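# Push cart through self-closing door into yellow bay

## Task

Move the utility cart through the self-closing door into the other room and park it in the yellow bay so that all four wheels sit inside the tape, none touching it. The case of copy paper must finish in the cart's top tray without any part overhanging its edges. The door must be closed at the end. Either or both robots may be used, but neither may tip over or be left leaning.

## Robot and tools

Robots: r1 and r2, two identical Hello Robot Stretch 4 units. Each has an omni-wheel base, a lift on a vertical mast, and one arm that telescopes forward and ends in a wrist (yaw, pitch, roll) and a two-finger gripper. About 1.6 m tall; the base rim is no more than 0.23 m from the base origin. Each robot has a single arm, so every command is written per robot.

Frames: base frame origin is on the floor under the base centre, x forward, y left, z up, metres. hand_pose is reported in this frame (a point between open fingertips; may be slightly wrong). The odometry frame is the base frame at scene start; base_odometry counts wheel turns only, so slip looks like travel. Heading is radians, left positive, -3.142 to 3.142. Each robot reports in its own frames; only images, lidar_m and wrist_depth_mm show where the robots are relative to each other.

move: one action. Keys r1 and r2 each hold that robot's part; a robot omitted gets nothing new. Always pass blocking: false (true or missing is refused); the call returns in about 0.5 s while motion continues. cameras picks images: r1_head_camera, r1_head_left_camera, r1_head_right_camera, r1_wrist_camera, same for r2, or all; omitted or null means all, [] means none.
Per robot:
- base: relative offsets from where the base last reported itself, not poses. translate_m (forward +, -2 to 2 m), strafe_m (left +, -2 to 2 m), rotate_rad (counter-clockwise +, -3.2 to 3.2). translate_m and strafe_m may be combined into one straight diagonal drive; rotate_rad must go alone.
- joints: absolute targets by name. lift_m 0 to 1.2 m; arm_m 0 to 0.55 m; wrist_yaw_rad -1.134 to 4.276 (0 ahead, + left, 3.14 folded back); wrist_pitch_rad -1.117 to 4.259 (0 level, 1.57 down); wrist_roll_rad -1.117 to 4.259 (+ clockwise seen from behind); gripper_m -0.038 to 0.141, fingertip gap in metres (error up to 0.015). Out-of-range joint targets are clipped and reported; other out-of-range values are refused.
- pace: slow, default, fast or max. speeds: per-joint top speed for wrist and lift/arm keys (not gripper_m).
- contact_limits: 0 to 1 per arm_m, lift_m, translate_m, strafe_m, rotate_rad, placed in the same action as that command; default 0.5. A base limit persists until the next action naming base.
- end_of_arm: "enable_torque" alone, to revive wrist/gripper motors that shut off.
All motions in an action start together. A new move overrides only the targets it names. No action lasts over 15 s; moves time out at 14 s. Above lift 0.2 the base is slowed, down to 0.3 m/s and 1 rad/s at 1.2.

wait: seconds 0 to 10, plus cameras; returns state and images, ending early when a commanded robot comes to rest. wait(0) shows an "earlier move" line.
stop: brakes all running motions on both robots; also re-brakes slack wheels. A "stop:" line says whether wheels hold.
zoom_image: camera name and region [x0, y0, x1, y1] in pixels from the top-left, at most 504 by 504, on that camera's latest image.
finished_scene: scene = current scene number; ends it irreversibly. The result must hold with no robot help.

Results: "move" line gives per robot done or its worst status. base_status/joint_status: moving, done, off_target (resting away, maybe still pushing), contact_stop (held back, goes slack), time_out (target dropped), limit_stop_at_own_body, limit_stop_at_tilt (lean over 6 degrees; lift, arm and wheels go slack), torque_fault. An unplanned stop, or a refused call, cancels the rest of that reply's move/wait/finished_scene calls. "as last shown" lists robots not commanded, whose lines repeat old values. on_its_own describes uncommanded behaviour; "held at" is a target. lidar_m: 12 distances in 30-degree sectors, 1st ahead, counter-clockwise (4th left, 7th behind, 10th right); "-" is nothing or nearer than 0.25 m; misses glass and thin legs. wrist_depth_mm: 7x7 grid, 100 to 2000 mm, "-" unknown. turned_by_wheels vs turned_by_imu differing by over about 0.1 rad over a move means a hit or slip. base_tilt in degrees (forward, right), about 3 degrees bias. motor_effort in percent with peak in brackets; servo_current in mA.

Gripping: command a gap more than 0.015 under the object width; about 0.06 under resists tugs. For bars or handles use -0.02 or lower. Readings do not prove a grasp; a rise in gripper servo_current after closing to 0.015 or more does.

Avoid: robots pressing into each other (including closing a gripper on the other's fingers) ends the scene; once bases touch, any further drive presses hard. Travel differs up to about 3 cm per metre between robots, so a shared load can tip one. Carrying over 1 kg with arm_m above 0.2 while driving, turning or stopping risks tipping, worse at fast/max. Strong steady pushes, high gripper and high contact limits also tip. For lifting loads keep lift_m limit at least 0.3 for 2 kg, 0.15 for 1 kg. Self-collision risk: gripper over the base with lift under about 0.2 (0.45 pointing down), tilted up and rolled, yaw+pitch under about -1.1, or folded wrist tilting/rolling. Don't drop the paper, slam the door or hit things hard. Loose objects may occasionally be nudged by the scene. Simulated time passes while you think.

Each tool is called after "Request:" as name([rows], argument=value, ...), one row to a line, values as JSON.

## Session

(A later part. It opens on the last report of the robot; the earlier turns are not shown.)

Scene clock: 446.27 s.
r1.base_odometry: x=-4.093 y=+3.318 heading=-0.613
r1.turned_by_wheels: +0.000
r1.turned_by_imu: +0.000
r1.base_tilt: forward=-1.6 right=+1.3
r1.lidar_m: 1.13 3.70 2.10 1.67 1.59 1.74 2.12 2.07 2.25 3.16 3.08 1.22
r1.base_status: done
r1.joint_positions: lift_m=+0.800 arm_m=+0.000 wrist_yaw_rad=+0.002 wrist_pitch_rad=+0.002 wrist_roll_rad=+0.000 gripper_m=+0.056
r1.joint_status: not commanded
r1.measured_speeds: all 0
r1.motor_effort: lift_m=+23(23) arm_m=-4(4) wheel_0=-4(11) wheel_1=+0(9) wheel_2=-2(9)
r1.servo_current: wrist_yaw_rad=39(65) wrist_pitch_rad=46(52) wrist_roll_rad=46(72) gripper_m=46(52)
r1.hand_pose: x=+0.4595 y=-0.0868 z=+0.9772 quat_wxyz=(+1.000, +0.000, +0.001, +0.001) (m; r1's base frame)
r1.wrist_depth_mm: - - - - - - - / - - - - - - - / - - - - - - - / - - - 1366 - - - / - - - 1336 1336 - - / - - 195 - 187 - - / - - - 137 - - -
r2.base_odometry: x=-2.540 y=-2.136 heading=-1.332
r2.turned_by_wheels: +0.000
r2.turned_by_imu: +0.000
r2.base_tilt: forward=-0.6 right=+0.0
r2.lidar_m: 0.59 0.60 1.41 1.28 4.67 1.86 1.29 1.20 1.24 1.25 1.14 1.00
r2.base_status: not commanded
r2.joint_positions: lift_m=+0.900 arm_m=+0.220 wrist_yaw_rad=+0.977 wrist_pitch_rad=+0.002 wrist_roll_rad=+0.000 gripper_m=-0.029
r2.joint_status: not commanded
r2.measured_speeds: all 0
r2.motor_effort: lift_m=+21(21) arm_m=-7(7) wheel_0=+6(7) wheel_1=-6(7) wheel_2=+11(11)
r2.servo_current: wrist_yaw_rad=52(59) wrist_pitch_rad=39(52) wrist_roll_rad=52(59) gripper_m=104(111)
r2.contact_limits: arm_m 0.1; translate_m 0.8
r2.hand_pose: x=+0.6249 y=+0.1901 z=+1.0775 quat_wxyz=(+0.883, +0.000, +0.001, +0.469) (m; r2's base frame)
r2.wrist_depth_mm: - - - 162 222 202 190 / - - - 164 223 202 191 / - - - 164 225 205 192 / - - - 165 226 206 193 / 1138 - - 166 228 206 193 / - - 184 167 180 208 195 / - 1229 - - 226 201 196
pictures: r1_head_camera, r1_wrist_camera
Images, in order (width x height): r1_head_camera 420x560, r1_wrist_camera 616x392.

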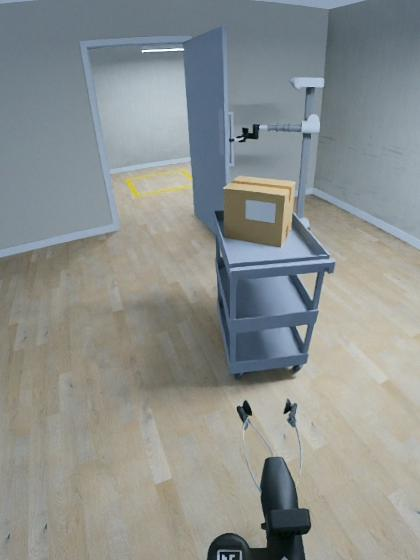

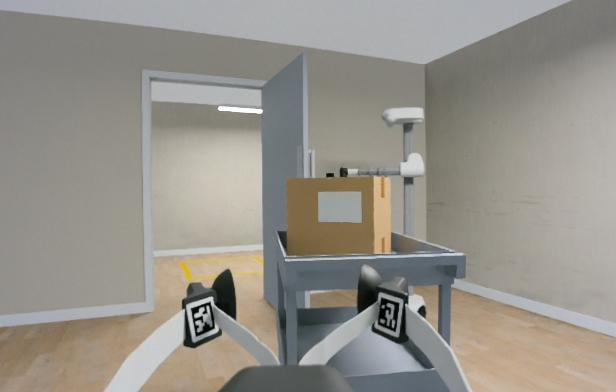

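Request:
move(blocking=false, cameras=[], r1={"base":{"rotate_rad":0.09},"joints":{"gripper_m":0.12,"wrist_roll_rad":1.57,"lift_m":0.653}})

Request:
wait(seconds=2, cameras=[])

Request:
move(blocking=false, cameras=[], r1={"base":{"translate_m":0.3,"strafe_m":-0.28}})

Request:
wait(seconds=4, cameras=["r1_wrist_camera","r1_head_camera"])

Scene clock: 482.43 s.
move: r1 moving
r1.base_odometry: x=-4.093 y=+3.318 heading=-0.524
r1.turned_by_wheels: +0.090
r1.turned_by_imu: +0.090
r1.base_tilt: forward=-1.6 right=+1.2
r1.lidar_m: 1.15 3.65 1.98 1.61 1.61 1.86 2.09 2.09 2.35 3.11 3.07 1.20
r1.base_status: rotate_rad moving
r1.joint_positions: lift_m=+0.763 arm_m=+0.000 wrist_yaw_rad=+0.002 wrist_pitch_rad=+0.002 wrist_roll_rad=+0.580 gripper_m=+0.075
r1.joint_status: lift_m moving; wrist_roll_rad moving; gripper_m moving
r1.measured_speeds: translate_m=+0.000 strafe_m=+0.000 rotate_rad=+0.000 lift_m=-0.146 arm_m=+0.000 wrist_yaw_rad=+0.000 wrist_pitch_rad=+0.000 wrist_roll_rad=+1.818
r1.motor_effort: lift_m=+11(22) arm_m=-4(4) wheel_0=-2(8) wheel_1=-1(6) wheel_2=-1(7)
r1.servo_current: wrist_yaw_rad=52(72) wrist_pitch_rad=39(46) wrist_roll_rad=117(117) gripper_m=72(78)
r1.hand_pose: x=+0.4595 y=-0.0868 z=+0.9402 quat_wxyz=(+0.958, +0.286, +0.001, +0.001) (m; r1's base frame)
r1.wrist_depth_mm: - - - - - - - / - - - - - - - / - - - - 1366 - - / - - - - 1229 - - / - - - - - - 1863 / - - 193 - 190 - 1618 / - - - 150 1921 - -
r2: as last shown
r2.base_tilt: forward=-0.7 right=+0.1
r2.lidar_m: 0.59 0.62 1.43 1.27 4.66 1.88 1.30 1.20 1.24 1.21 1.12 0.98
r2.motor_effort: lift_m=+20(21) arm_m=-7(7) wheel_0=+6(6) wheel_1=-6(7) wheel_2=+11(11)
r2.servo_current: wrist_yaw_rad=46(59) wrist_pitch_rad=46(46) wrist_roll_rad=46(52) gripper_m=98(104)
r2.contact_limits: arm_m 0.1; translate_m 0.8
r2.wrist_depth_mm: - - - 161 222 202 189 / - - - 164 224 203 190 / - - - 164 225 205 191 / - - - 165 226 206 193 / 1118 - - 166 227 207 194 / - - 185 167 180 208 195 / - 1205 - - 227 201 195
pictures: none
No camera images: "cameras" was empty.

Scene clock: 483.60 s.
earlier move: r1 done
r1.base_odometry: x=-4.093 y=+3.318 heading=-0.524
r1.turned_by_wheels: +0.000
r1.turned_by_imu: +0.000
r1.base_tilt: forward=-1.6 right=+1.3
r1.lidar_m: 1.14 3.66 1.97 1.60 1.59 1.83 2.10 2.08 2.36 3.12 3.08 1.21
r1.base_status: done
r1.joint_positions: lift_m=+0.653 arm_m=+0.000 wrist_yaw_rad=+0.002 wrist_pitch_rad=+0.002 wrist_roll_rad=+1.568 gripper_m=+0.120
r1.joint_status: all done
r1.measured_speeds: all 0
r1.motor_effort: lift_m=+13(22) arm_m=-4(4) wheel_0=-2(8) wheel_1=-1(6) wheel_2=-1(7)
r1.servo_current: wrist_yaw_rad=52(72) wrist_pitch_rad=46(52) wrist_roll_rad=59(117) gripper_m=39(98)
r1.hand_pose: x=+0.4595 y=-0.0868 z=+0.8311 quat_wxyz=(+0.708, +0.706, +0.001, +0.000) (m; r1's base frame)
r1.wrist_depth_mm: - - - - - 1756 1060 / - - - - 991 - 991 / - - - 1229 - - 976 / - - - - - 1618 1098 / - - - - - 1661 1205 / - - - - - 214 1205 / - - - 145 - 1808 1229
r2.base_odometry: x=-2.540 y=-2.136 heading=-1.332
r2.turned_by_wheels: +0.000
r2.turned_by_imu: +0.000
r2.base_tilt: forward=-0.6 right=+0.0
r2.lidar_m: 0.58 0.63 1.42 1.26 4.67 1.87 1.27 1.20 1.24 1.22 1.11 0.99
r2.base_status: not commanded
r2.joint_positions: lift_m=+0.900 arm_m=+0.220 wrist_yaw_rad=+0.977 wrist_pitch_rad=+0.002 wrist_roll_rad=+0.000 gripper_m=-0.029
r2.joint_status: not commanded
r2.measured_speeds: all 0
r2.motor_effort: lift_m=+21(21) arm_m=-7(7) wheel_0=+6(7) wheel_1=-6(7) wheel_2=+11(11)
r2.servo_current: wrist_yaw_rad=39(59) wrist_pitch_rad=39(46) wrist_roll_rad=39(65) gripper_m=104(111)
r2.contact_limits: arm_m 0.1; translate_m 0.8
r2.hand_pose: x=+0.6249 y=+0.1901 z=+1.0775 quat_wxyz=(+0.883, +0.000, +0.001, +0.469) (m; r2's base frame)
r2.wrist_depth_mm: - - - 162 221 202 189 / - - - 164 223 203 191 / - - - 164 225 205 192 / - - - 165 226 206 193 / 1138 - - 167 228 207 194 / - - 185 167 180 207 195 / - 1205 - - 226 201 195
wait: 1.17 of 2 s (r1 has come to rest)
pictures: none
No camera images: "cameras" was empty.

Scene clock: 484.10 s.
move: r1 moving
r1.base_odometry: x=-4.084 y=+3.286 heading=-0.524
r1.turned_by_wheels: +0.000
r1.turned_by_imu: +0.000
r1.base_tilt: forward=-1.6 right=+1.2
r1.lidar_m: 1.11 3.67 2.00 1.62 1.62 1.86 2.11 2.10 2.39 3.09 3.05 1.18
r1.base_status: translate_m moving; strafe_m moving
r1.joint_positions: lift_m=+0.653 arm_m=+0.000 wrist_yaw_rad=+0.002 wrist_pitch_rad=+0.002 wrist_roll_rad=+1.568 gripper_m=+0.120
r1.joint_status: not commanded
r1.measured_speeds: translate_m=+0.092 strafe_m=-0.087 rotate_rad=-0.007 lift_m=+0.000 arm_m=+0.000 wrist_yaw_rad=+0.000 wrist_pitch_rad=+0.000 wrist_roll_rad=+0.000
r1.motor_effort: lift_m=+13(13) arm_m=-4(4) wheel_0=+8(11) wheel_1=-5(6) wheel_2=-7(8)
r1.servo_current: wrist_yaw_rad=52(59) wrist_pitch_rad=46(52) wrist_roll_rad=65(65) gripper_m=33(46)
r1.hand_pose: x=+0.4595 y=-0.0868 z=+0.8311 quat_wxyz=(+0.708, +0.706, +0.001, +0.000) (m; r1's base frame)
r1.wrist_depth_mm: - - - - - 1661 976 / - - - - - - 976 / - - 1255 1229 946 1499 1025 / - - - - - 1576 1078 / - - - - - 1708 1205 / - - - - - 213 1205 / - - - 145 - 1863 1205
r2: as last shown
r2.lidar_m: 0.60 0.62 1.39 1.28 4.68 1.87 1.29 1.20 1.24 1.22 1.13 1.00
r2.motor_effort: lift_m=+21(21) arm_m=-7(7) wheel_0=+6(6) wheel_1=-6(7) wheel_2=+10(11)
r2.servo_current: wrist_yaw_rad=52(65) wrist_pitch_rad=39(39) wrist_roll_rad=52(59) gripper_m=98(111)
r2.contact_limits: arm_m 0.1; translate_m 0.8
r2.wrist_depth_mm: - - - 161 222 202 190 / - - - 163 224 204 190 / - - - 164 225 205 192 / - - - 165 226 206 192 / 1138 - - 166 228 207 193 / - - 185 166 180 208 195 / - 1205 - - 226 201 196
pictures: none
No camera images: "cameras" was empty.

Scene clock: 486.40 s.
earlier move: r1 done
r1.base_odometry: x=-3.973 y=+2.925 heading=-0.524
r1.turned_by_wheels: +0.000
r1.turned_by_imu: -0.001
r1.base_tilt: forward=-1.6 right=+1.3
r1.lidar_m: 0.84 3.51 2.39 1.99 1.97 2.27 2.30 2.29 2.56 2.74 2.72 0.88
r1.base_status: done
r1.joint_positions: lift_m=+0.653 arm_m=+0.000 wrist_yaw_rad=+0.002 wrist_pitch_rad=+0.002 wrist_roll_rad=+1.568 gripper_m=+0.120
r1.joint_status: not commanded
r1.measured_speeds: all 0
r1.motor_effort: lift_m=+13(13) arm_m=-4(4) wheel_0=+0(12) wheel_1=-1(7) wheel_2=+0(8)
r1.servo_current: wrist_yaw_rad=46(65) wrist_pitch_rad=39(52) wrist_roll_rad=46(65) gripper_m=46(52)
r1.hand_pose: x=+0.4595 y=-0.0868 z=+0.8311 quat_wxyz=(+0.708, +0.706, +0.001, +0.000) (m; r1's base frame)
r1.wrist_depth_mm: - - - - - 1661 1160 / - - - - - 1618 1182 / - - - 691 - 699 - / - - 960 904 - 691 - / - - 976 960 - 691 - / - - 1025 676 211 212 - / - - - 145 - 1708 1205
r2.base_odometry: x=-2.540 y=-2.136 heading=-1.332
r2.turned_by_wheels: +0.000
r2.turned_by_imu: +0.000
r2.base_tilt: forward=-0.6 right=+0.1
r2.lidar_m: 0.58 0.63 1.41 1.28 4.67 1.88 1.29 1.20 1.24 1.23 1.11 1.00
r2.base_status: not commanded
r2.joint_positions: lift_m=+0.900 arm_m=+0.220 wrist_yaw_rad=+0.977 wrist_pitch_rad=+0.002 wrist_roll_rad=+0.000 gripper_m=-0.029
r2.joint_status: not commanded
r2.measured_speeds: all 0
r2.motor_effort: lift_m=+20(21) arm_m=-7(7) wheel_0=+6(6) wheel_1=-6(7) wheel_2=+11(11)
r2.servo_current: wrist_yaw_rad=52(65) wrist_pitch_rad=39(52) wrist_roll_rad=46(65) gripper_m=104(111)
r2.contact_limits: arm_m 0.1; translate_m 0.8
r2.hand_pose: x=+0.6249 y=+0.1901 z=+1.0775 quat_wxyz=(+0.883, +0.000, +0.001, +0.469) (m; r2's base frame)
r2.wrist_depth_mm: - - - 162 221 202 190 / - - - 164 224 204 191 / - - - 164 225 205 192 / - - - 165 227 206 193 / 1138 - - 167 228 207 193 / - - 185 167 180 208 195 / - 1182 - - 227 201 195
wait: 2.30 of 4 s (r1 has come to rest)
pictures: r1_head_camera, r1_wrist_camera
Images, in order (width x height): r1_head_camera 420x560, r1_wrist_camera 616x392.

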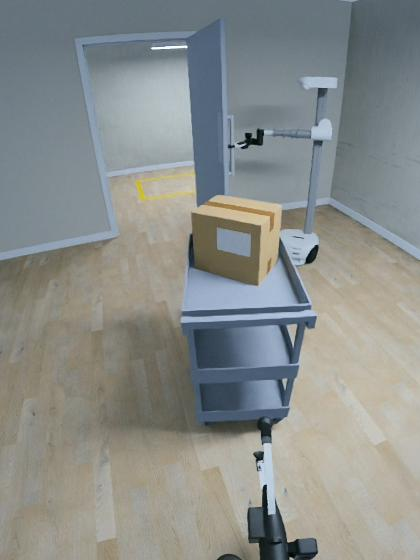

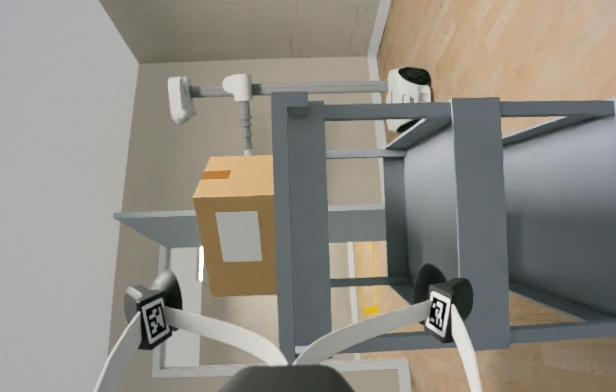

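Request:
zoom_image(camera="r1_wrist_camera", region=[230, 80, 400, 370])

Request:
zoom_image(camera="r1_head_camera", region=[170, 220, 330, 440])

Scaled by 1.738.

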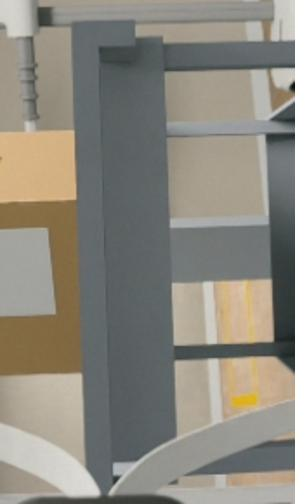

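Scaled by 2.291 from the camera's 420x560 image, which has a finer 600x800 frame.

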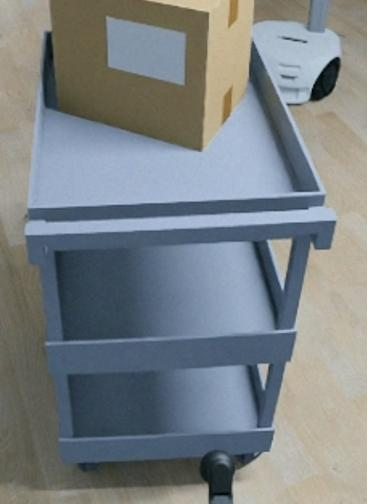

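Request:
move(blocking=false, cameras=[], r1={"base":{"translate_m":0.37},"joints":{"lift_m":0.7}})

Request:
wait(seconds=4, cameras=["r1_wrist_camera"])

Scene clock: 499.93 s.
move: r1 moving
r1.base_odometry: x=-3.946 y=+2.910 heading=-0.524
r1.turned_by_wheels: +0.000
r1.turned_by_imu: +0.000
r1.base_tilt: forward=-1.6 right=+1.2
r1.lidar_m: 0.78 3.45 2.39 2.01 1.96 2.26 2.33 2.31 2.62 2.72 2.72 0.86
r1.base_status: translate_m moving
r1.joint_positions: lift_m=+0.687 arm_m=+0.000 wrist_yaw_rad=+0.002 wrist_pitch_rad=+0.002 wrist_roll_rad=+1.568 gripper_m=+0.120
r1.joint_status: lift_m moving
r1.measured_speeds: translate_m=+0.121 strafe_m=-0.002 rotate_rad=+0.001 lift_m=+0.091 arm_m=+0.000 wrist_yaw_rad=+0.000 wrist_pitch_rad=+0.000 wrist_roll_rad=+0.000
r1.motor_effort: lift_m=+26(29) arm_m=-4(4) wheel_0=+9(9) wheel_1=+8(8) wheel_2=-10(10)
r1.servo_current: wrist_yaw_rad=33(72) wrist_pitch_rad=39(46) wrist_roll_rad=46(52) gripper_m=39(52)
r1.hand_pose: x=+0.4595 y=-0.0868 z=+0.8646 quat_wxyz=(+0.708, +0.706, +0.001, +0.000) (m; r1's base frame)
r1.wrist_depth_mm: - - - - - 1661 1205 / - - - - - 1756 1229 / - - - 668 - 668 - / - - 946 654 - 668 - / - - 976 904 - 661 - / - - 1008 991 194 213 1182 / - - - 145 - 1808 1182
r2: as last shown
r2.base_tilt: forward=-0.6 right=+0.0
r2.lidar_m: 0.59 0.59 1.44 1.29 4.67 1.88 1.26 1.19 1.24 1.24 1.14 0.99
r2.motor_effort: lift_m=+20(21) arm_m=-7(7) wheel_0=+6(6) wheel_1=-6(7) wheel_2=+10(11)
r2.servo_current: wrist_yaw_rad=39(52) wrist_pitch_rad=39(46) wrist_roll_rad=46(46) gripper_m=98(111)
r2.contact_limits: arm_m 0.1; translate_m 0.8
r2.wrist_depth_mm: - - - 162 221 202 190 / - - - 164 224 203 191 / - - - 164 224 204 193 / - - - 165 225 206 193 / 1118 - - 166 228 207 193 / - - 185 167 180 208 195 / - 1205 - - 226 201 195
pictures: none
No camera images: "cameras" was empty.

Scene clock: 502.17 s.
earlier move: r1 done
r1.base_odometry: x=-3.653 y=+2.740 heading=-0.523
r1.turned_by_wheels: +0.000
r1.turned_by_imu: +0.000
r1.base_tilt: forward=-1.6 right=+1.3
r1.lidar_m: 0.47 0.48 2.53 2.11 2.12 2.34 2.62 2.65 2.97 2.63 2.60 0.51
r1.base_status: done
r1.joint_positions: lift_m=+0.700 arm_m=+0.000 wrist_yaw_rad=+0.002 wrist_pitch_rad=+0.002 wrist_roll_rad=+1.568 gripper_m=+0.120
r1.joint_status: all done
r1.measured_speeds: all 0
r1.motor_effort: lift_m=+25(29) arm_m=-4(4) wheel_0=+1(9) wheel_1=+2(8) wheel_2=+2(10)
r1.servo_current: wrist_yaw_rad=59(72) wrist_pitch_rad=39(52) wrist_roll_rad=52(72) gripper_m=39(52)
r1.hand_pose: x=+0.4595 y=-0.0868 z=+0.8771 quat_wxyz=(+0.708, +0.706, +0.001, +0.000) (m; r1's base frame)
r1.wrist_depth_mm: - - - - 330 338 340 / - - - - 324 1921 - / - - 723 676 324 - - / - - 554 539 324 - - / - - 580 559 320 - - / - - 621 627 192 197 - / - - - 145 317 - -
r2.base_odometry: x=-2.540 y=-2.136 heading=-1.332
r2.turned_by_wheels: +0.000
r2.turned_by_imu: +0.000
r2.base_tilt: forward=-0.7 right=+0.1
r2.lidar_m: 0.59 0.62 1.41 1.29 4.66 1.90 1.27 1.19 1.23 1.21 1.14 0.99
r2.base_status: not commanded
r2.joint_positions: lift_m=+0.900 arm_m=+0.220 wrist_yaw_rad=+0.977 wrist_pitch_rad=+0.002 wrist_roll_rad=+0.000 gripper_m=-0.029
r2.joint_status: not commanded
r2.measured_speeds: all 0
r2.motor_effort: lift_m=+21(21) arm_m=-7(7) wheel_0=+6(7) wheel_1=-6(7) wheel_2=+11(11)
r2.servo_current: wrist_yaw_rad=46(65) wrist_pitch_rad=46(46) wrist_roll_rad=46(59) gripper_m=111(111)
r2.contact_limits: arm_m 0.1; translate_m 0.8
r2.hand_pose: x=+0.6249 y=+0.1901 z=+1.0775 quat_wxyz=(+0.883, +0.000, +0.001, +0.469) (m; r2's base frame)
r2.wrist_depth_mm: - - - 162 221 202 189 / - - - 163 223 203 190 / - - - 164 225 205 192 / - - - 165 225 206 193 / 1138 - - 166 228 207 193 / - - 185 167 180 208 195 / - 1205 - - 227 200 196
wait: 2.23 of 4 s (r1 has come to rest)
pictures: r1_wrist_camera
Images, in order (width x height): r1_wrist_camera 616x392.

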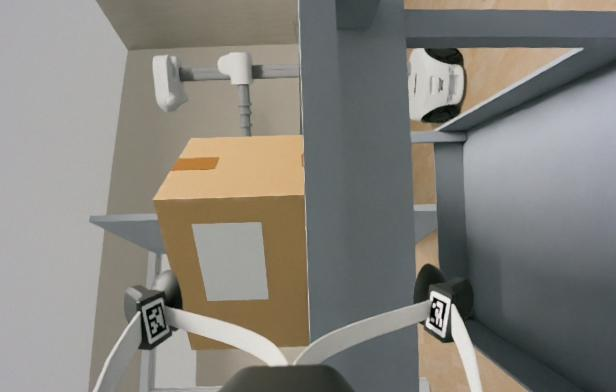

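Request:
move(blocking=false, cameras=[], r1={"base":{"translate_m":0.115},"joints":{"lift_m":0.686},"pace":"slow","contact_limits":{"translate_m":0.2}})

Request:
wait(seconds=4, cameras=["r1_wrist_camera","r1_head_camera"])

Scene clock: 510.03 s.
move: r1 moving
r1.base_odometry: x=-3.642 y=+2.734 heading=-0.523
r1.turned_by_wheels: +0.000
r1.turned_by_imu: +0.000
r1.base_tilt: forward=-1.6 right=+1.3
r1.lidar_m: 0.44 0.49 2.53 2.11 2.11 2.36 2.66 2.65 2.99 2.62 2.58 0.47
r1.base_status: translate_m moving
r1.joint_positions: lift_m=+0.687 arm_m=+0.000 wrist_yaw_rad=+0.002 wrist_pitch_rad=+0.002 wrist_roll_rad=+1.568 gripper_m=+0.120
r1.joint_status: lift_m moving
r1.measured_speeds: translate_m=+0.049 strafe_m=+0.001 rotate_rad=+0.002 lift_m=-0.009 arm_m=+0.000 wrist_yaw_rad=+0.000 wrist_pitch_rad=+0.000 wrist_roll_rad=+0.000
r1.motor_effort: lift_m=+12(24) arm_m=-4(4) wheel_0=+5(5) wheel_1=+5(5) wheel_2=-5(7)
r1.servo_current: wrist_yaw_rad=46(59) wrist_pitch_rad=33(46) wrist_roll_rad=59(65) gripper_m=46(46)
r1.contact_limits: translate_m 0.2
r1.hand_pose: x=+0.4595 y=-0.0868 z=+0.8642 quat_wxyz=(+0.708, +0.706, +0.001, +0.000) (m; r1's base frame)
r1.wrist_depth_mm: - - - - 322 324 336 / - - - - 1921 1863 - / - - 715 621 310 - - / - - 544 530 309 - - / - - 564 554 307 - - / - - 615 248 193 196 - / - - - 145 306 - -
r2: as last shown
r2.base_tilt: forward=-0.7 right=+0.0
r2.lidar_m: 0.59 0.62 1.41 1.27 4.67 1.92 1.29 1.19 1.26 1.19 1.14 0.98
r2.motor_effort: lift_m=+21(21) arm_m=-7(7) wheel_0=+6(6) wheel_1=-6(6) wheel_2=+11(11)
r2.servo_current: wrist_yaw_rad=59(59) wrist_pitch_rad=39(46) wrist_roll_rad=46(52) gripper_m=104(111)
r2.contact_limits: arm_m 0.1; translate_m 0.8
r2.wrist_depth_mm: - - - 162 221 202 189 / - - - 163 224 202 190 / - - - 164 225 205 192 / - - - 165 226 206 193 / 1118 - - 166 229 208 193 / - - 185 166 179 208 195 / - 1205 - - 226 200 195
pictures: none
No camera images: "cameras" was empty.

Scene clock: 511.97 s.
earlier move: r1 done
r1.base_odometry: x=-3.554 y=+2.683 heading=-0.523
r1.turned_by_wheels: +0.000
r1.turned_by_imu: +0.000
r1.base_tilt: forward=-1.6 right=+1.3
r1.lidar_m: 0.36 0.38 2.59 2.13 2.14 2.37 2.76 2.74 3.10 2.56 2.56 0.41
r1.base_status: done
r1.joint_positions: lift_m=+0.686 arm_m=+0.000 wrist_yaw_rad=+0.001 wrist_pitch_rad=+0.005 wrist_roll_rad=+1.568 gripper_m=+0.120
r1.joint_status: all done
r1.measured_speeds: all 0
r1.motor_effort: lift_m=+14(24) arm_m=-2(4) wheel_0=+3(7) wheel_1=+3(5) wheel_2=-4(7)
r1.servo_current: wrist_yaw_rad=59(72) wrist_pitch_rad=46(52) wrist_roll_rad=52(65) gripper_m=46(46)
r1.contact_limits: translate_m 0.2
r1.hand_pose: x=+0.4594 y=-0.0871 z=+0.8631 quat_wxyz=(+0.708, +0.706, +0.002, -0.002) (m; r1's base frame)
r1.wrist_depth_mm: - - - 231 231 1499 1182 / - - - 229 228 1661 1229 / - - - 224 225 - - / - 504 477 161 222 - - / - 455 459 160 220 - - / - 477 488 158 216 190 - / - 539 544 141 215 - -
r2.base_odometry: x=-2.540 y=-2.136 heading=-1.332
r2.turned_by_wheels: +0.000
r2.turned_by_imu: +0.000
r2.base_tilt: forward=-0.7 right=+0.1
r2.lidar_m: 0.58 0.60 1.43 1.26 4.68 1.85 1.27 1.20 1.21 1.22 1.14 1.02
r2.base_status: not commanded
r2.joint_positions: lift_m=+0.900 arm_m=+0.220 wrist_yaw_rad=+0.977 wrist_pitch_rad=+0.002 wrist_roll_rad=+0.000 gripper_m=-0.029
r2.joint_status: not commanded
r2.measured_speeds: all 0
r2.motor_effort: lift_m=+20(21) arm_m=-7(7) wheel_0=+6(6) wheel_1=-7(7) wheel_2=+11(11)
r2.servo_current: wrist_yaw_rad=33(65) wrist_pitch_rad=39(46) wrist_roll_rad=46(59) gripper_m=104(111)
r2.contact_limits: arm_m 0.1; translate_m 0.8
r2.hand_pose: x=+0.6249 y=+0.1901 z=+1.0775 quat_wxyz=(+0.883, +0.000, +0.001, +0.469) (m; r2's base frame)
r2.wrist_depth_mm: - - - 162 222 202 190 / - - - 164 224 204 191 / - - - 165 225 205 191 / - - - 166 227 205 193 / 1138 - - 166 228 207 193 / - - 185 167 180 208 195 / - 1205 - - 227 201 195
wait: 1.93 of 4 s (r1 has come to rest)
pictures: r1_head_camera, r1_wrist_camera
Images, in order (width x height): r1_head_camera 420x560, r1_wrist_camera 616x392.

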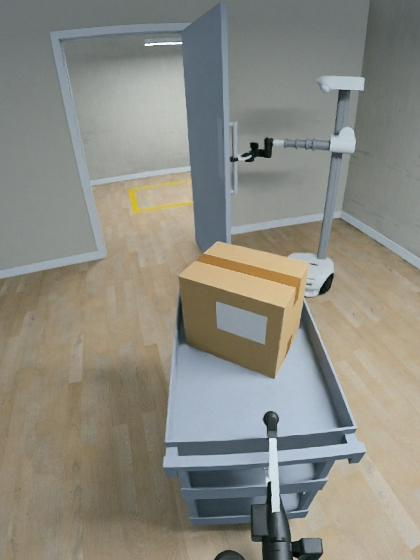

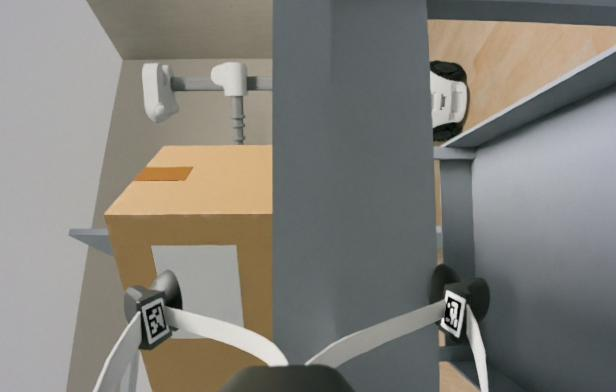

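Request:
zoom_image(camera="r1_wrist_camera", region=[240, 0, 500, 392])

Request:
zoom_image(camera="r1_head_camera", region=[150, 370, 380, 530])

Scaled by 1.286.

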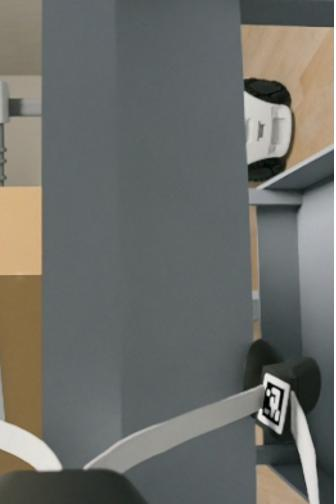

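Scaled by 2.191 from the camera's 420x560 image, which has a finer 600x800 frame.

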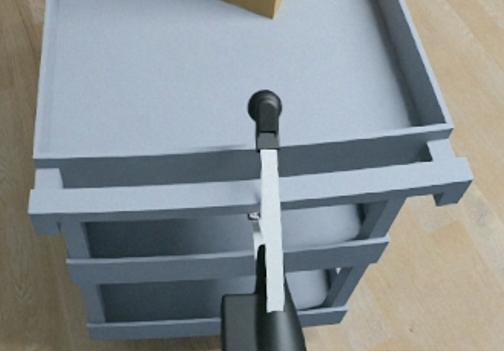

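Request:
move(blocking=false, cameras=[], r1={"base":{"translate_m":-0.03},"pace":"slow"})

Request:
wait(seconds=2, cameras=[])

Request:
move(blocking=false, cameras=[], r1={"joints":{"gripper_m":-0.03}})

Request:
wait(seconds=3, cameras=["r1_wrist_camera"])

Scene clock: 532.60 s.
move: r1 moving
r1.base_odometry: x=-3.564 y=+2.689 heading=-0.524
r1.turned_by_wheels: +0.000
r1.turned_by_imu: +0.000
r1.base_tilt: forward=-1.6 right=+1.3
r1.lidar_m: 0.36 0.39 2.58 2.14 2.12 2.39 2.74 2.72 3.07 2.56 2.59 0.43
r1.base_status: translate_m moving
r1.joint_positions: lift_m=+0.686 arm_m=+0.000 wrist_yaw_rad=+0.001 wrist_pitch_rad=+0.005 wrist_roll_rad=+1.568 gripper_m=+0.120
r1.joint_status: not commanded
r1.measured_speeds: translate_m=-0.048 strafe_m=+0.000 rotate_rad=+0.000 lift_m=+0.000 arm_m=+0.000 wrist_yaw_rad=+0.000 wrist_pitch_rad=+0.000 wrist_roll_rad=+0.000
r1.motor_effort: lift_m=+14(14) arm_m=+4(4) wheel_0=-6(7) wheel_1=-2(6) wheel_2=+5(5)
r1.servo_current: wrist_yaw_rad=46(59) wrist_pitch_rad=39(52) wrist_roll_rad=46(65) gripper_m=46(46)
r1.hand_pose: x=+0.4594 y=-0.0871 z=+0.8631 quat_wxyz=(+0.708, +0.706, +0.002, -0.002) (m; r1's base frame)
r1.wrist_depth_mm: - - - 241 242 1499 1160 / - - - 238 237 1756 1281 / - - - 235 235 - - / - 544 484 172 232 - - / - 480 466 169 229 - - / - 492 496 168 226 188 - / - 580 559 144 224 - -
r2: as last shown
r2.base_tilt: forward=-0.6 right=+0.1
r2.lidar_m: 0.60 0.62 1.40 1.26 4.66 1.88 1.30 1.19 1.25 1.22 1.13 1.00
r2.motor_effort: lift_m=+21(21) arm_m=-7(7) wheel_0=+6(6) wheel_1=-6(7) wheel_2=+11(11)
r2.servo_current: wrist_yaw_rad=39(52) wrist_pitch_rad=33(46) wrist_roll_rad=39(52) gripper_m=104(104)
r2.contact_limits: arm_m 0.1; translate_m 0.8
r2.wrist_depth_mm: - - - 162 221 202 190 / - - - 164 223 204 190 / - - - 164 224 205 192 / - - - 165 227 206 193 / 1138 - - 166 227 206 193 / - - 185 167 179 208 195 / - 1205 - - 226 201 195
pictures: none
No camera images: "cameras" was empty.

Scene clock: 533.47 s.
earlier move: r1 done
r1.base_odometry: x=-3.579 y=+2.698 heading=-0.524
r1.turned_by_wheels: +0.000
r1.turned_by_imu: +0.000
r1.base_tilt: forward=-1.6 right=+1.3
r1.lidar_m: 0.40 0.41 2.57 2.13 2.12 2.36 2.74 2.71 3.04 2.57 2.57 0.44
r1.base_status: done
r1.joint_positions: lift_m=+0.686 arm_m=+0.000 wrist_yaw_rad=+0.001 wrist_pitch_rad=+0.005 wrist_roll_rad=+1.568 gripper_m=+0.120
r1.joint_status: not commanded
r1.measured_speeds: all 0
r1.motor_effort: lift_m=+14(14) arm_m=+4(4) wheel_0=-3(7) wheel_1=-1(6) wheel_2=+1(5)
r1.servo_current: wrist_yaw_rad=46(78) wrist_pitch_rad=39(52) wrist_roll_rad=72(72) gripper_m=39(46)
r1.hand_pose: x=+0.4594 y=-0.0871 z=+0.8631 quat_wxyz=(+0.708, +0.706, +0.002, -0.002) (m; r1's base frame)
r1.wrist_depth_mm: - - - 259 260 289 1118 / - - - 257 256 1708 - / - - - 252 253 - - / - - 508 250 252 - - / - 496 484 246 247 - - / - 508 517 187 245 196 - / - - 580 145 242 - -
r2.base_odometry: x=-2.540 y=-2.136 heading=-1.332
r2.turned_by_wheels: +0.000
r2.turned_by_imu: +0.000
r2.base_tilt: forward=-0.7 right=+0.0
r2.lidar_m: 0.58 0.60 1.43 1.27 4.67 1.88 1.31 1.20 1.26 1.20 1.14 0.98
r2.base_status: not commanded
r2.joint_positions: lift_m=+0.900 arm_m=+0.220 wrist_yaw_rad=+0.977 wrist_pitch_rad=+0.002 wrist_roll_rad=+0.000 gripper_m=-0.029
r2.joint_status: not commanded
r2.measured_speeds: all 0
r2.motor_effort: lift_m=+20(21) arm_m=-7(7) wheel_0=+6(6) wheel_1=-6(7) wheel_2=+11(11)
r2.servo_current: wrist_yaw_rad=46(59) wrist_pitch_rad=33(46) wrist_roll_rad=59(59) gripper_m=98(111)
r2.contact_limits: arm_m 0.1; translate_m 0.8
r2.hand_pose: x=+0.6249 y=+0.1901 z=+1.0775 quat_wxyz=(+0.883, +0.000, +0.001, +0.469) (m; r2's base frame)
r2.wrist_depth_mm: - - - 162 221 202 190 / - - - 164 224 203 191 / - - - 164 224 204 192 / - - - 165 225 206 193 / 1138 - - 166 228 208 193 / - - 185 167 179 208 195 / - 1205 - - 226 201 195
wait: 0.87 of 2 s (r1 has come to rest)
pictures: none
No camera images: "cameras" was empty.

Scene clock: 533.97 s.
move: r1 moving
r1.base_odometry: x=-3.579 y=+2.698 heading=-0.524
r1.turned_by_wheels: +0.000
r1.turned_by_imu: +0.000
r1.base_tilt: forward=-1.6 right=+1.3
r1.lidar_m: 0.38 0.41 2.58 2.12 2.11 2.36 2.72 2.71 3.07 2.60 2.58 0.45
r1.base_status: not commanded
r1.joint_positions: lift_m=+0.686 arm_m=+0.000 wrist_yaw_rad=+0.001 wrist_pitch_rad=+0.005 wrist_roll_rad=+1.568 gripper_m=+0.106
r1.joint_status: gripper_m moving
r1.measured_speeds: all 0
r1.motor_effort: lift_m=+14(14) arm_m=+4(4) wheel_0=-3(4) wheel_1=-2(2) wheel_2=+1(1)
r1.servo_current: wrist_yaw_rad=65(65) wrist_pitch_rad=52(52) wrist_roll_rad=52(72) gripper_m=78(91)
r1.hand_pose: x=+0.4594 y=-0.0871 z=+0.8631 quat_wxyz=(+0.708, +0.706, +0.002, -0.002) (m; r1's base frame)
r1.wrist_depth_mm: - - - 260 260 287 1160 / - - - 257 256 1756 - / - - - 252 252 1863 - / - - 512 250 251 - - / - 504 492 246 248 - - / - - 517 186 198 - - / - - 574 142 242 - -
r2: as last shown
r2.base_tilt: forward=-0.6 right=+0.1
r2.lidar_m: 0.60 0.61 1.41 1.27 4.66 1.86 1.29 1.21 1.24 1.20 1.13 0.99
r2.motor_effort: lift_m=+21(21) arm_m=-7(7) wheel_0=+6(6) wheel_1=-6(7) wheel_2=+11(11)
r2.servo_current: wrist_yaw_rad=52(52) wrist_pitch_rad=39(46) wrist_roll_rad=39(59) gripper_m=98(104)
r2.contact_limits: arm_m 0.1; translate_m 0.8
r2.wrist_depth_mm: - - - 162 221 202 190 / - - - 164 224 204 191 / - - - 164 224 205 192 / - - - 165 226 206 193 / 1118 - - 166 228 206 193 / - - 185 167 180 208 195 / - 1205 - - 227 201 195
pictures: none
No camera images: "cameras" was empty.

Scene clock: 535.70 s.
earlier move: r1 done
r1.base_odometry: x=-3.579 y=+2.698 heading=-0.524
r1.turned_by_wheels: +0.000
r1.turned_by_imu: +0.000
r1.base_tilt: forward=-1.6 right=+1.3
r1.lidar_m: 0.36 0.41 2.56 2.13 2.11 2.35 2.73 2.71 3.08 2.59 2.58 0.43
r1.base_status: not commanded
r1.joint_positions: lift_m=+0.686 arm_m=+0.000 wrist_yaw_rad=+0.001 wrist_pitch_rad=+0.005 wrist_roll_rad=+1.568 gripper_m=-0.029
r1.joint_status: all done
r1.measured_speeds: all 0
r1.motor_effort: lift_m=+14(14) arm_m=-2(4) wheel_0=-3(4) wheel_1=-2(2) wheel_2=+1(1)
r1.servo_current: wrist_yaw_rad=52(65) wrist_pitch_rad=46(52) wrist_roll_rad=52(72) gripper_m=78(208)
r1.hand_pose: x=+0.4594 y=-0.0871 z=+0.8631 quat_wxyz=(+0.708, +0.706, +0.002, -0.002) (m; r1's base frame)
r1.wrist_depth_mm: - - - 242 243 1618 1182 / - - - - 240 1708 - / - - 627 239 239 - - / - 496 473 237 238 - - / - 500 484 177 237 - - / - - 206 194 182 - - / - - 580 153 234 135 -
r2.base_odometry: x=-2.540 y=-2.136 heading=-1.332
r2.turned_by_wheels: +0.000
r2.turned_by_imu: +0.000
r2.base_tilt: forward=-0.7 right=+0.0
r2.lidar_m: 0.62 0.58 1.39 1.28 4.67 1.91 1.31 1.20 1.26 1.20 1.14 1.02
r2.base_status: not commanded
r2.joint_positions: lift_m=+0.900 arm_m=+0.220 wrist_yaw_rad=+0.977 wrist_pitch_rad=+0.002 wrist_roll_rad=+0.000 gripper_m=-0.029
r2.joint_status: not commanded
r2.measured_speeds: all 0
r2.motor_effort: lift_m=+21(21) arm_m=-7(7) wheel_0=+6(6) wheel_1=-6(7) wheel_2=+11(11)
r2.servo_current: wrist_yaw_rad=52(59) wrist_pitch_rad=46(46) wrist_roll_rad=46(59) gripper_m=104(111)
r2.contact_limits: arm_m 0.1; translate_m 0.8
r2.hand_pose: x=+0.6249 y=+0.1901 z=+1.0775 quat_wxyz=(+0.883, +0.000, +0.001, +0.469) (m; r2's base frame)
r2.wrist_depth_mm: - - - 162 221 202 190 / - - - 164 224 204 191 / - - - 164 225 205 193 / - - - 166 226 206 193 / 1138 - - 166 228 207 193 / - - 185 167 179 208 196 / - 1205 - - 227 201 195
wait: 1.73 of 3 s (r1 has come to rest)
pictures: r1_wrist_camera
Images, in order (width x height): r1_wrist_camera 616x392.

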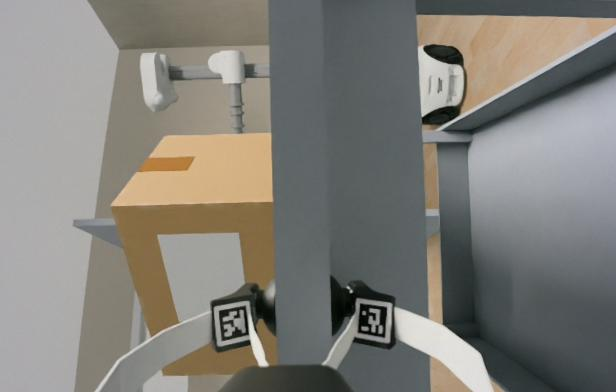

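Request:
move(blocking=false, cameras=[], r1={"base":{"translate_m":-0.4},"pace":"slow","contact_limits":{"translate_m":0.6}})

Request:
wait(seconds=8, cameras=["r1_wrist_camera","r1_head_camera"])

Scene clock: 541.97 s.
move: r1 moving
r1.base_odometry: x=-3.590 y=+2.704 heading=-0.524
r1.turned_by_wheels: +0.000
r1.turned_by_imu: +0.000
r1.base_tilt: forward=-1.6 right=+1.3
r1.lidar_m: 0.39 0.41 2.56 2.13 2.13 2.34 2.70 2.69 3.05 2.60 2.60 0.42
r1.base_status: translate_m moving
r1.joint_positions: lift_m=+0.686 arm_m=+0.000 wrist_yaw_rad=+0.001 wrist_pitch_rad=+0.005 wrist_roll_rad=+1.568 gripper_m=-0.029
r1.joint_status: not commanded
r1.measured_speeds: translate_m=-0.049 strafe_m=+0.001 rotate_rad=+0.001 lift_m=+0.000 arm_m=+0.000 wrist_yaw_rad=+0.000 wrist_pitch_rad=+0.000 wrist_roll_rad=+0.000
r1.motor_effort: lift_m=+14(14) arm_m=-3(4) wheel_0=-6(7) wheel_1=-5(5) wheel_2=+8(10)
r1.servo_current: wrist_yaw_rad=39(65) wrist_pitch_rad=46(52) wrist_roll_rad=39(65) gripper_m=72(85)
r1.contact_limits: translate_m 0.6
r1.hand_pose: x=+0.4594 y=-0.0871 z=+0.8631 quat_wxyz=(+0.708, +0.706, +0.002, -0.002) (m; r1's base frame)
r1.wrist_depth_mm: - - - - 239 1537 1205 / - - - - 239 1756 - / - - 609 237 238 - - / - 488 466 236 238 - - / - 508 492 176 236 - - / - - 204 195 182 - - / - - 591 153 236 136 -
r2: as last shown
r2.base_tilt: forward=-0.6 right=+0.0
r2.lidar_m: 0.62 0.62 1.39 1.27 4.67 1.87 1.29 1.19 1.24 1.21 1.14 1.02
r2.servo_current: wrist_yaw_rad=46(59) wrist_pitch_rad=39(46) wrist_roll_rad=59(59) gripper_m=98(111)
r2.contact_limits: arm_m 0.1; translate_m 0.8
r2.wrist_depth_mm: - - - 162 222 202 189 / - - - 163 224 203 190 / - - - 164 224 205 192 / - - - 165 226 206 193 / 1138 - - 167 228 206 193 / - - 185 167 179 207 195 / - 1205 - - 226 201 196
pictures: none
No camera images: "cameras" was empty.

Scene clock: 546.73 s.
earlier move: r1 done
r1.base_odometry: x=-3.926 y=+2.898 heading=-0.524
r1.turned_by_wheels: +0.000
r1.turned_by_imu: +0.001
r1.base_tilt: forward=-1.6 right=+1.3
r1.lidar_m: 0.37 0.39 2.42 2.00 1.97 2.25 2.34 2.35 2.65 2.72 2.71 0.46
r1.base_status: done
r1.joint_positions: lift_m=+0.686 arm_m=+0.000 wrist_yaw_rad=+0.003 wrist_pitch_rad=+0.005 wrist_roll_rad=+1.568 gripper_m=-0.029
r1.joint_status: not commanded
r1.measured_speeds: all 0
r1.motor_effort: lift_m=+14(14) arm_m=-3(4) wheel_0=-2(7) wheel_1=-2(7) wheel_2=+5(11)
r1.servo_current: wrist_yaw_rad=59(72) wrist_pitch_rad=46(59) wrist_roll_rad=52(65) gripper_m=65(85)
r1.contact_limits: translate_m 0.6
r1.hand_pose: x=+0.4595 y=-0.0866 z=+0.8631 quat_wxyz=(+0.708, +0.706, +0.003, -0.001) (m; r1's base frame)
r1.wrist_depth_mm: - - - 239 240 1708 1205 / - - - - 237 1661 - / - - 627 236 238 - - / - 488 466 236 237 - - / - 504 484 176 236 - - / - - 188 194 183 - - / - - 591 153 236 135 -
r2.base_odometry: x=-2.540 y=-2.136 heading=-1.332
r2.turned_by_wheels: +0.000
r2.turned_by_imu: +0.001
r2.base_tilt: forward=-0.6 right=+0.1
r2.lidar_m: 0.61 0.63 3.61 1.66 4.68 1.89 1.27 1.20 1.24 1.20 1.13 0.98
r2.base_status: not commanded
r2.joint_positions: lift_m=+0.900 arm_m=+0.220 wrist_yaw_rad=+0.977 wrist_pitch_rad=+0.002 wrist_roll_rad=+0.000 gripper_m=-0.029
r2.joint_status: not commanded
r2.measured_speeds: all 0
r2.motor_effort: lift_m=+21(21) arm_m=-7(7) wheel_0=+6(6) wheel_1=-7(7) wheel_2=+11(11)
r2.servo_current: wrist_yaw_rad=59(65) wrist_pitch_rad=39(52) wrist_roll_rad=39(59) gripper_m=111(117)
r2.contact_limits: arm_m 0.1; translate_m 0.8
r2.hand_pose: x=+0.6249 y=+0.1901 z=+1.0775 quat_wxyz=(+0.883, +0.000, +0.001, +0.469) (m; r2's base frame)
r2.wrist_depth_mm: - - - 162 221 202 190 / - - - 164 224 203 191 / - - - 164 226 206 192 / - - - 165 226 206 193 / - - - 166 228 207 193 / - - 185 167 180 208 195 / 1808 - - - 226 201 196
wait: 4.77 of 8 s (r1 has come to rest)
pictures: r1_head_camera, r1_wrist_camera
Images, in order (width x height): r1_head_camera 420x560, r1_wrist_camera 616x392.

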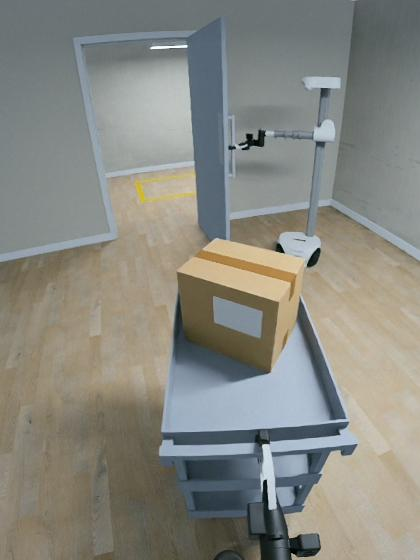

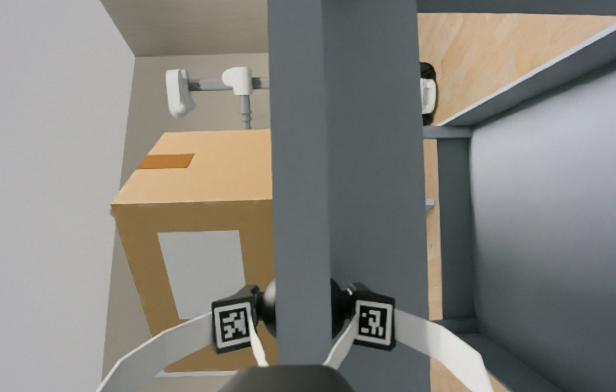

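Request:
move(blocking=false, cameras=[], r1={"base":{"strafe_m":0.15},"pace":"slow","contact_limits":{"strafe_m":0.5}})

Request:
wait(seconds=4, cameras=["r1_wrist_camera","r1_head_camera"])

Scene clock: 554.00 s.
move: r1 moving
r1.base_odometry: x=-3.918 y=+2.910 heading=-0.524
r1.turned_by_wheels: +0.000
r1.turned_by_imu: -0.001
r1.base_tilt: forward=-1.6 right=+1.3
r1.lidar_m: 0.38 0.40 2.40 1.99 1.95 2.24 2.34 2.33 2.64 2.72 2.72 0.44
r1.base_status: strafe_m moving
r1.joint_positions: lift_m=+0.686 arm_m=+0.000 wrist_yaw_rad=+0.003 wrist_pitch_rad=+0.005 wrist_roll_rad=+1.568 gripper_m=-0.029
r1.joint_status: not commanded
r1.measured_speeds: translate_m=+0.000 strafe_m=+0.055 rotate_rad=+0.001 lift_m=+0.000 arm_m=+0.000 wrist_yaw_rad=+0.000 wrist_pitch_rad=+0.000 wrist_roll_rad=+0.000
r1.motor_effort: lift_m=+14(14) arm_m=-3(4) wheel_0=-11(11) wheel_1=+7(7) wheel_2=+1(4)
r1.servo_current: wrist_yaw_rad=52(65) wrist_pitch_rad=46(59) wrist_roll_rad=59(65) gripper_m=72(85)
r1.contact_limits: strafe_m 0.5
r1.hand_pose: x=+0.4595 y=-0.0866 z=+0.8631 quat_wxyz=(+0.708, +0.706, +0.003, -0.001) (m; r1's base frame)
r1.wrist_depth_mm: - - - 244 244 1618 1205 / - - - - 243 1708 - / - - 647 240 241 - - / - 504 473 238 239 - - / - 496 484 178 236 - - / - - 204 195 182 - - / - - 585 153 236 136 -
r2: as last shown
r2.turned_by_imu: +0.000
r2.base_tilt: forward=-0.7 right=+0.0
r2.lidar_m: 0.58 0.60 3.61 1.63 4.69 1.90 1.29 1.20 1.25 1.20 1.14 0.99
r2.motor_effort: lift_m=+20(21) arm_m=-7(7) wheel_0=+6(6) wheel_1=-6(7) wheel_2=+11(11)
r2.servo_current: wrist_yaw_rad=46(52) wrist_pitch_rad=39(46) wrist_roll_rad=39(52) gripper_m=98(111)
r2.contact_limits: arm_m 0.1; translate_m 0.8
r2.wrist_depth_mm: - - - 162 221 202 189 / - - - 164 223 204 191 / - - - 164 224 206 192 / - - - 165 227 205 193 / - - - 166 228 208 193 / - - 184 167 180 208 195 / 1808 - - - 226 201 195
pictures: none
No camera images: "cameras" was empty.

Scene clock: 556.13 s.
earlier move: r1 done
r1.base_odometry: x=-3.851 y=+3.027 heading=-0.524
r1.turned_by_wheels: +0.000
r1.turned_by_imu: +0.000
r1.base_tilt: forward=-1.6 right=+1.3
r1.lidar_m: 0.38 0.44 2.24 1.87 1.85 2.07 2.41 2.37 2.71 2.86 2.84 0.40
r1.base_status: done
r1.joint_positions: lift_m=+0.686 arm_m=+0.000 wrist_yaw_rad=-0.002 wrist_pitch_rad=+0.007 wrist_roll_rad=+1.568 gripper_m=-0.029
r1.joint_status: not commanded
r1.measured_speeds: all 0
r1.motor_effort: lift_m=+16(16) arm_m=+4(4) wheel_0=-5(13) wheel_1=+3(9) wheel_2=-2(4)
r1.servo_current: wrist_yaw_rad=52(72) wrist_pitch_rad=52(59) wrist_roll_rad=52(65) gripper_m=59(85)
r1.contact_limits: strafe_m 0.5
r1.hand_pose: x=+0.4590 y=-0.0881 z=+0.8624 quat_wxyz=(+0.708, +0.706, +0.002, -0.003) (m; r1's base frame)
r1.wrist_depth_mm: - - - 153 211 1537 - / - - 591 155 214 - - / - 488 466 216 219 - - / - 473 466 161 223 - - / - - 521 164 226 - - / - - 207 168 181 - - / - - 176 - 235 137 -
r2.base_odometry: x=-2.540 y=-2.136 heading=-1.332
r2.turned_by_wheels: +0.000
r2.turned_by_imu: +0.000
r2.base_tilt: forward=-0.7 right=+0.0
r2.lidar_m: 0.58 0.57 3.65 1.70 4.66 1.90 1.30 1.19 1.23 1.20 1.14 0.98
r2.base_status: not commanded
r2.joint_positions: lift_m=+0.900 arm_m=+0.220 wrist_yaw_rad=+0.977 wrist_pitch_rad=+0.002 wrist_roll_rad=+0.000 gripper_m=-0.029
r2.joint_status: not commanded
r2.measured_speeds: all 0
r2.motor_effort: lift_m=+21(21) arm_m=-7(7) wheel_0=+6(6) wheel_1=-6(7) wheel_2=+11(11)
r2.servo_current: wrist_yaw_rad=39(65) wrist_pitch_rad=39(46) wrist_roll_rad=46(59) gripper_m=98(111)
r2.contact_limits: arm_m 0.1; translate_m 0.8
r2.hand_pose: x=+0.6249 y=+0.1901 z=+1.0775 quat_wxyz=(+0.883, +0.000, +0.001, +0.469) (m; r2's base frame)
r2.wrist_depth_mm: - - - 162 221 202 190 / - - - 164 224 204 191 / - - - 164 224 205 192 / - - - 165 226 206 193 / 1863 - - 166 229 206 193 / - - 185 167 180 208 194 / 1499 - - - 227 200 196
wait: 2.13 of 4 s (r1 has come to rest)
pictures: r1_head_camera, r1_wrist_camera
Images, in order (width x height): r1_head_camera 420x560, r1_wrist_camera 616x392.

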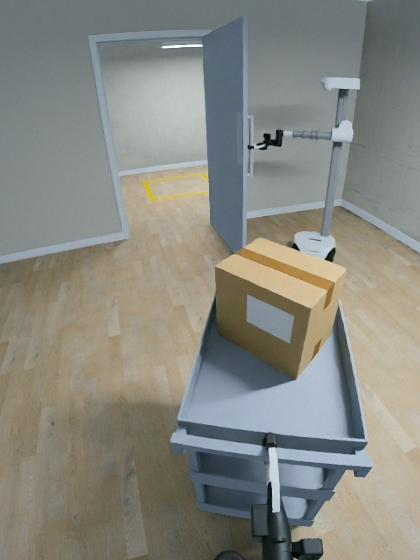

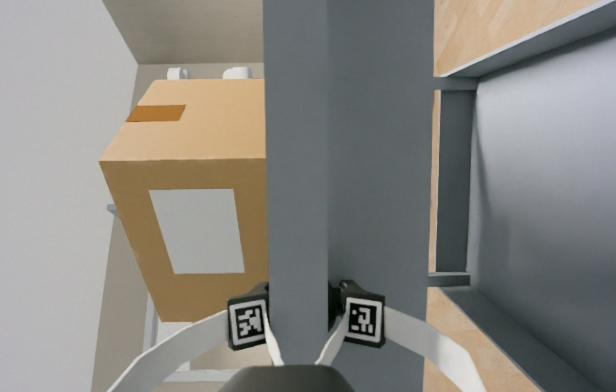

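Request:
move(blocking=false, cameras=[], r1={"base":{"translate_m":-0.8,"strafe_m":0.1},"pace":"slow","contact_limits":{"translate_m":0.6}})

Request:
wait(seconds=10, cameras=["r1_wrist_camera","r1_head_camera"])

Scene clock: 565.47 s.
move: r1 moving
r1.base_odometry: x=-3.860 y=+3.035 heading=-0.524
r1.turned_by_wheels: +0.000
r1.turned_by_imu: +0.000
r1.base_tilt: forward=-1.6 right=+1.3
r1.lidar_m: 0.41 0.45 2.26 1.87 1.83 2.08 2.38 2.38 2.70 2.87 2.85 0.41
r1.base_status: translate_m moving; strafe_m moving
r1.joint_positions: lift_m=+0.686 arm_m=+0.000 wrist_yaw_rad=-0.002 wrist_pitch_rad=+0.008 wrist_roll_rad=+1.568 gripper_m=-0.029
r1.joint_status: not commanded
r1.measured_speeds: translate_m=-0.049 strafe_m=+0.006 rotate_rad=+0.001 lift_m=+0.000 arm_m=+0.000 wrist_yaw_rad=+0.000 wrist_pitch_rad=+0.000 wrist_roll_rad=+0.000
r1.motor_effort: lift_m=+16(16) arm_m=+2(4) wheel_0=-7(11) wheel_1=-5(6) wheel_2=+8(8)
r1.servo_current: wrist_yaw_rad=46(59) wrist_pitch_rad=46(59) wrist_roll_rad=39(59) gripper_m=59(65)
r1.contact_limits: translate_m 0.6
r1.hand_pose: x=+0.4591 y=-0.0881 z=+0.8623 quat_wxyz=(+0.708, +0.706, +0.002, -0.004) (m; r1's base frame)
r1.wrist_depth_mm: - - - - 206 1576 - / - - 564 152 211 - - / - 445 445 156 216 - - / - 484 469 160 221 - - / - - 539 163 227 - - / - - 207 169 181 - - / - - 180 127 237 137 -
r2: as last shown
r2.lidar_m: 0.62 0.59 3.63 1.72 4.66 1.91 1.32 1.21 1.21 1.22 1.14 0.98
r2.motor_effort: lift_m=+21(21) arm_m=-7(7) wheel_0=+6(7) wheel_1=-6(7) wheel_2=+10(11)
r2.servo_current: wrist_yaw_rad=39(59) wrist_pitch_rad=39(46) wrist_roll_rad=46(59) gripper_m=104(104)
r2.contact_limits: arm_m 0.1; translate_m 0.8
r2.wrist_depth_mm: - - - 162 221 202 190 / - - - 164 224 203 191 / - - - 164 225 205 191 / - - - 166 226 206 193 / 1808 - - 166 228 206 193 / - - 185 167 180 208 195 / 1464 - - - 227 200 195
pictures: none
No camera images: "cameras" was empty.

Scene clock: 574.30 s.
earlier move: r1 done
r1.base_odometry: x=-4.493 y=+3.514 heading=-0.524
r1.turned_by_wheels: +0.000
r1.turned_by_imu: +0.002
r1.base_tilt: forward=-1.6 right=+1.2
r1.lidar_m: 0.43 0.47 1.85 1.48 1.48 1.73 1.66 1.65 1.87 3.09 3.19 0.39
r1.base_status: done
r1.joint_positions: lift_m=+0.686 arm_m=+0.000 wrist_yaw_rad=+0.001 wrist_pitch_rad=+0.008 wrist_roll_rad=+1.568 gripper_m=-0.029
r1.joint_status: not commanded
r1.measured_speeds: all 0
r1.motor_effort: lift_m=+16(16) arm_m=-4(4) wheel_0=-2(11) wheel_1=-2(7) wheel_2=+3(10)
r1.servo_current: wrist_yaw_rad=46(78) wrist_pitch_rad=46(65) wrist_roll_rad=39(65) gripper_m=59(65)
r1.contact_limits: translate_m 0.6
r1.hand_pose: x=+0.4594 y=-0.0871 z=+0.8622 quat_wxyz=(+0.708, +0.706, +0.003, -0.002) (m; r1's base frame)
r1.wrist_depth_mm: - - - - 190 - - / - 484 469 - 197 - - / - 430 430 144 206 - - / - 525 496 151 216 - - / - - 591 157 224 - - / - - 211 176 182 1756 - / - - 177 128 244 137 -
r2.base_odometry: x=-2.540 y=-2.136 heading=-1.332
r2.turned_by_wheels: +0.000
r2.turned_by_imu: +0.001
r2.base_tilt: forward=-0.7 right=+0.0
r2.lidar_m: 0.60 0.59 3.64 2.51 4.64 1.87 1.27 1.20 1.23 1.22 1.13 1.00
r2.base_status: not commanded
r2.joint_positions: lift_m=+0.900 arm_m=+0.220 wrist_yaw_rad=+0.977 wrist_pitch_rad=+0.002 wrist_roll_rad=+0.000 gripper_m=-0.029
r2.joint_status: not commanded
r2.measured_speeds: all 0
r2.motor_effort: lift_m=+21(21) arm_m=-7(7) wheel_0=+6(7) wheel_1=-6(7) wheel_2=+10(11)
r2.servo_current: wrist_yaw_rad=52(59) wrist_pitch_rad=39(52) wrist_roll_rad=46(65) gripper_m=104(111)
r2.contact_limits: arm_m 0.1; translate_m 0.8
r2.hand_pose: x=+0.6249 y=+0.1901 z=+1.0775 quat_wxyz=(+0.883, +0.000, +0.001, +0.469) (m; r2's base frame)
r2.wrist_depth_mm: - - - 162 222 202 190 / - - - 164 224 203 190 / - - - 164 225 205 193 / - - - 165 227 206 193 / - - - 166 229 207 194 / - - 185 167 179 208 195 / - - - - 227 201 195
wait: 8.83 of 10 s (r1 has come to rest)
pictures: r1_head_camera, r1_wrist_camera
Images, in order (width x height): r1_head_camera 420x560, r1_wrist_camera 616x392.

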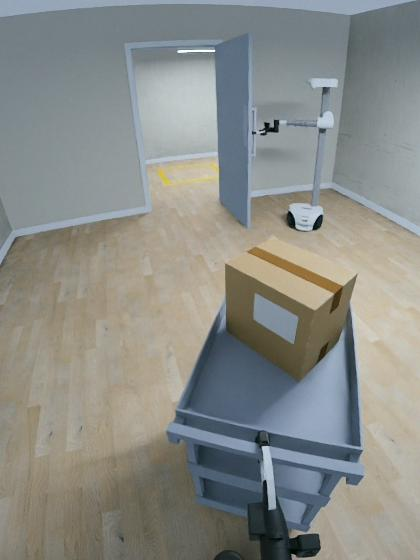

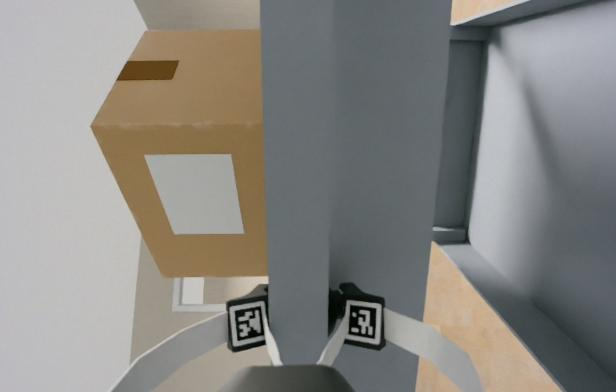

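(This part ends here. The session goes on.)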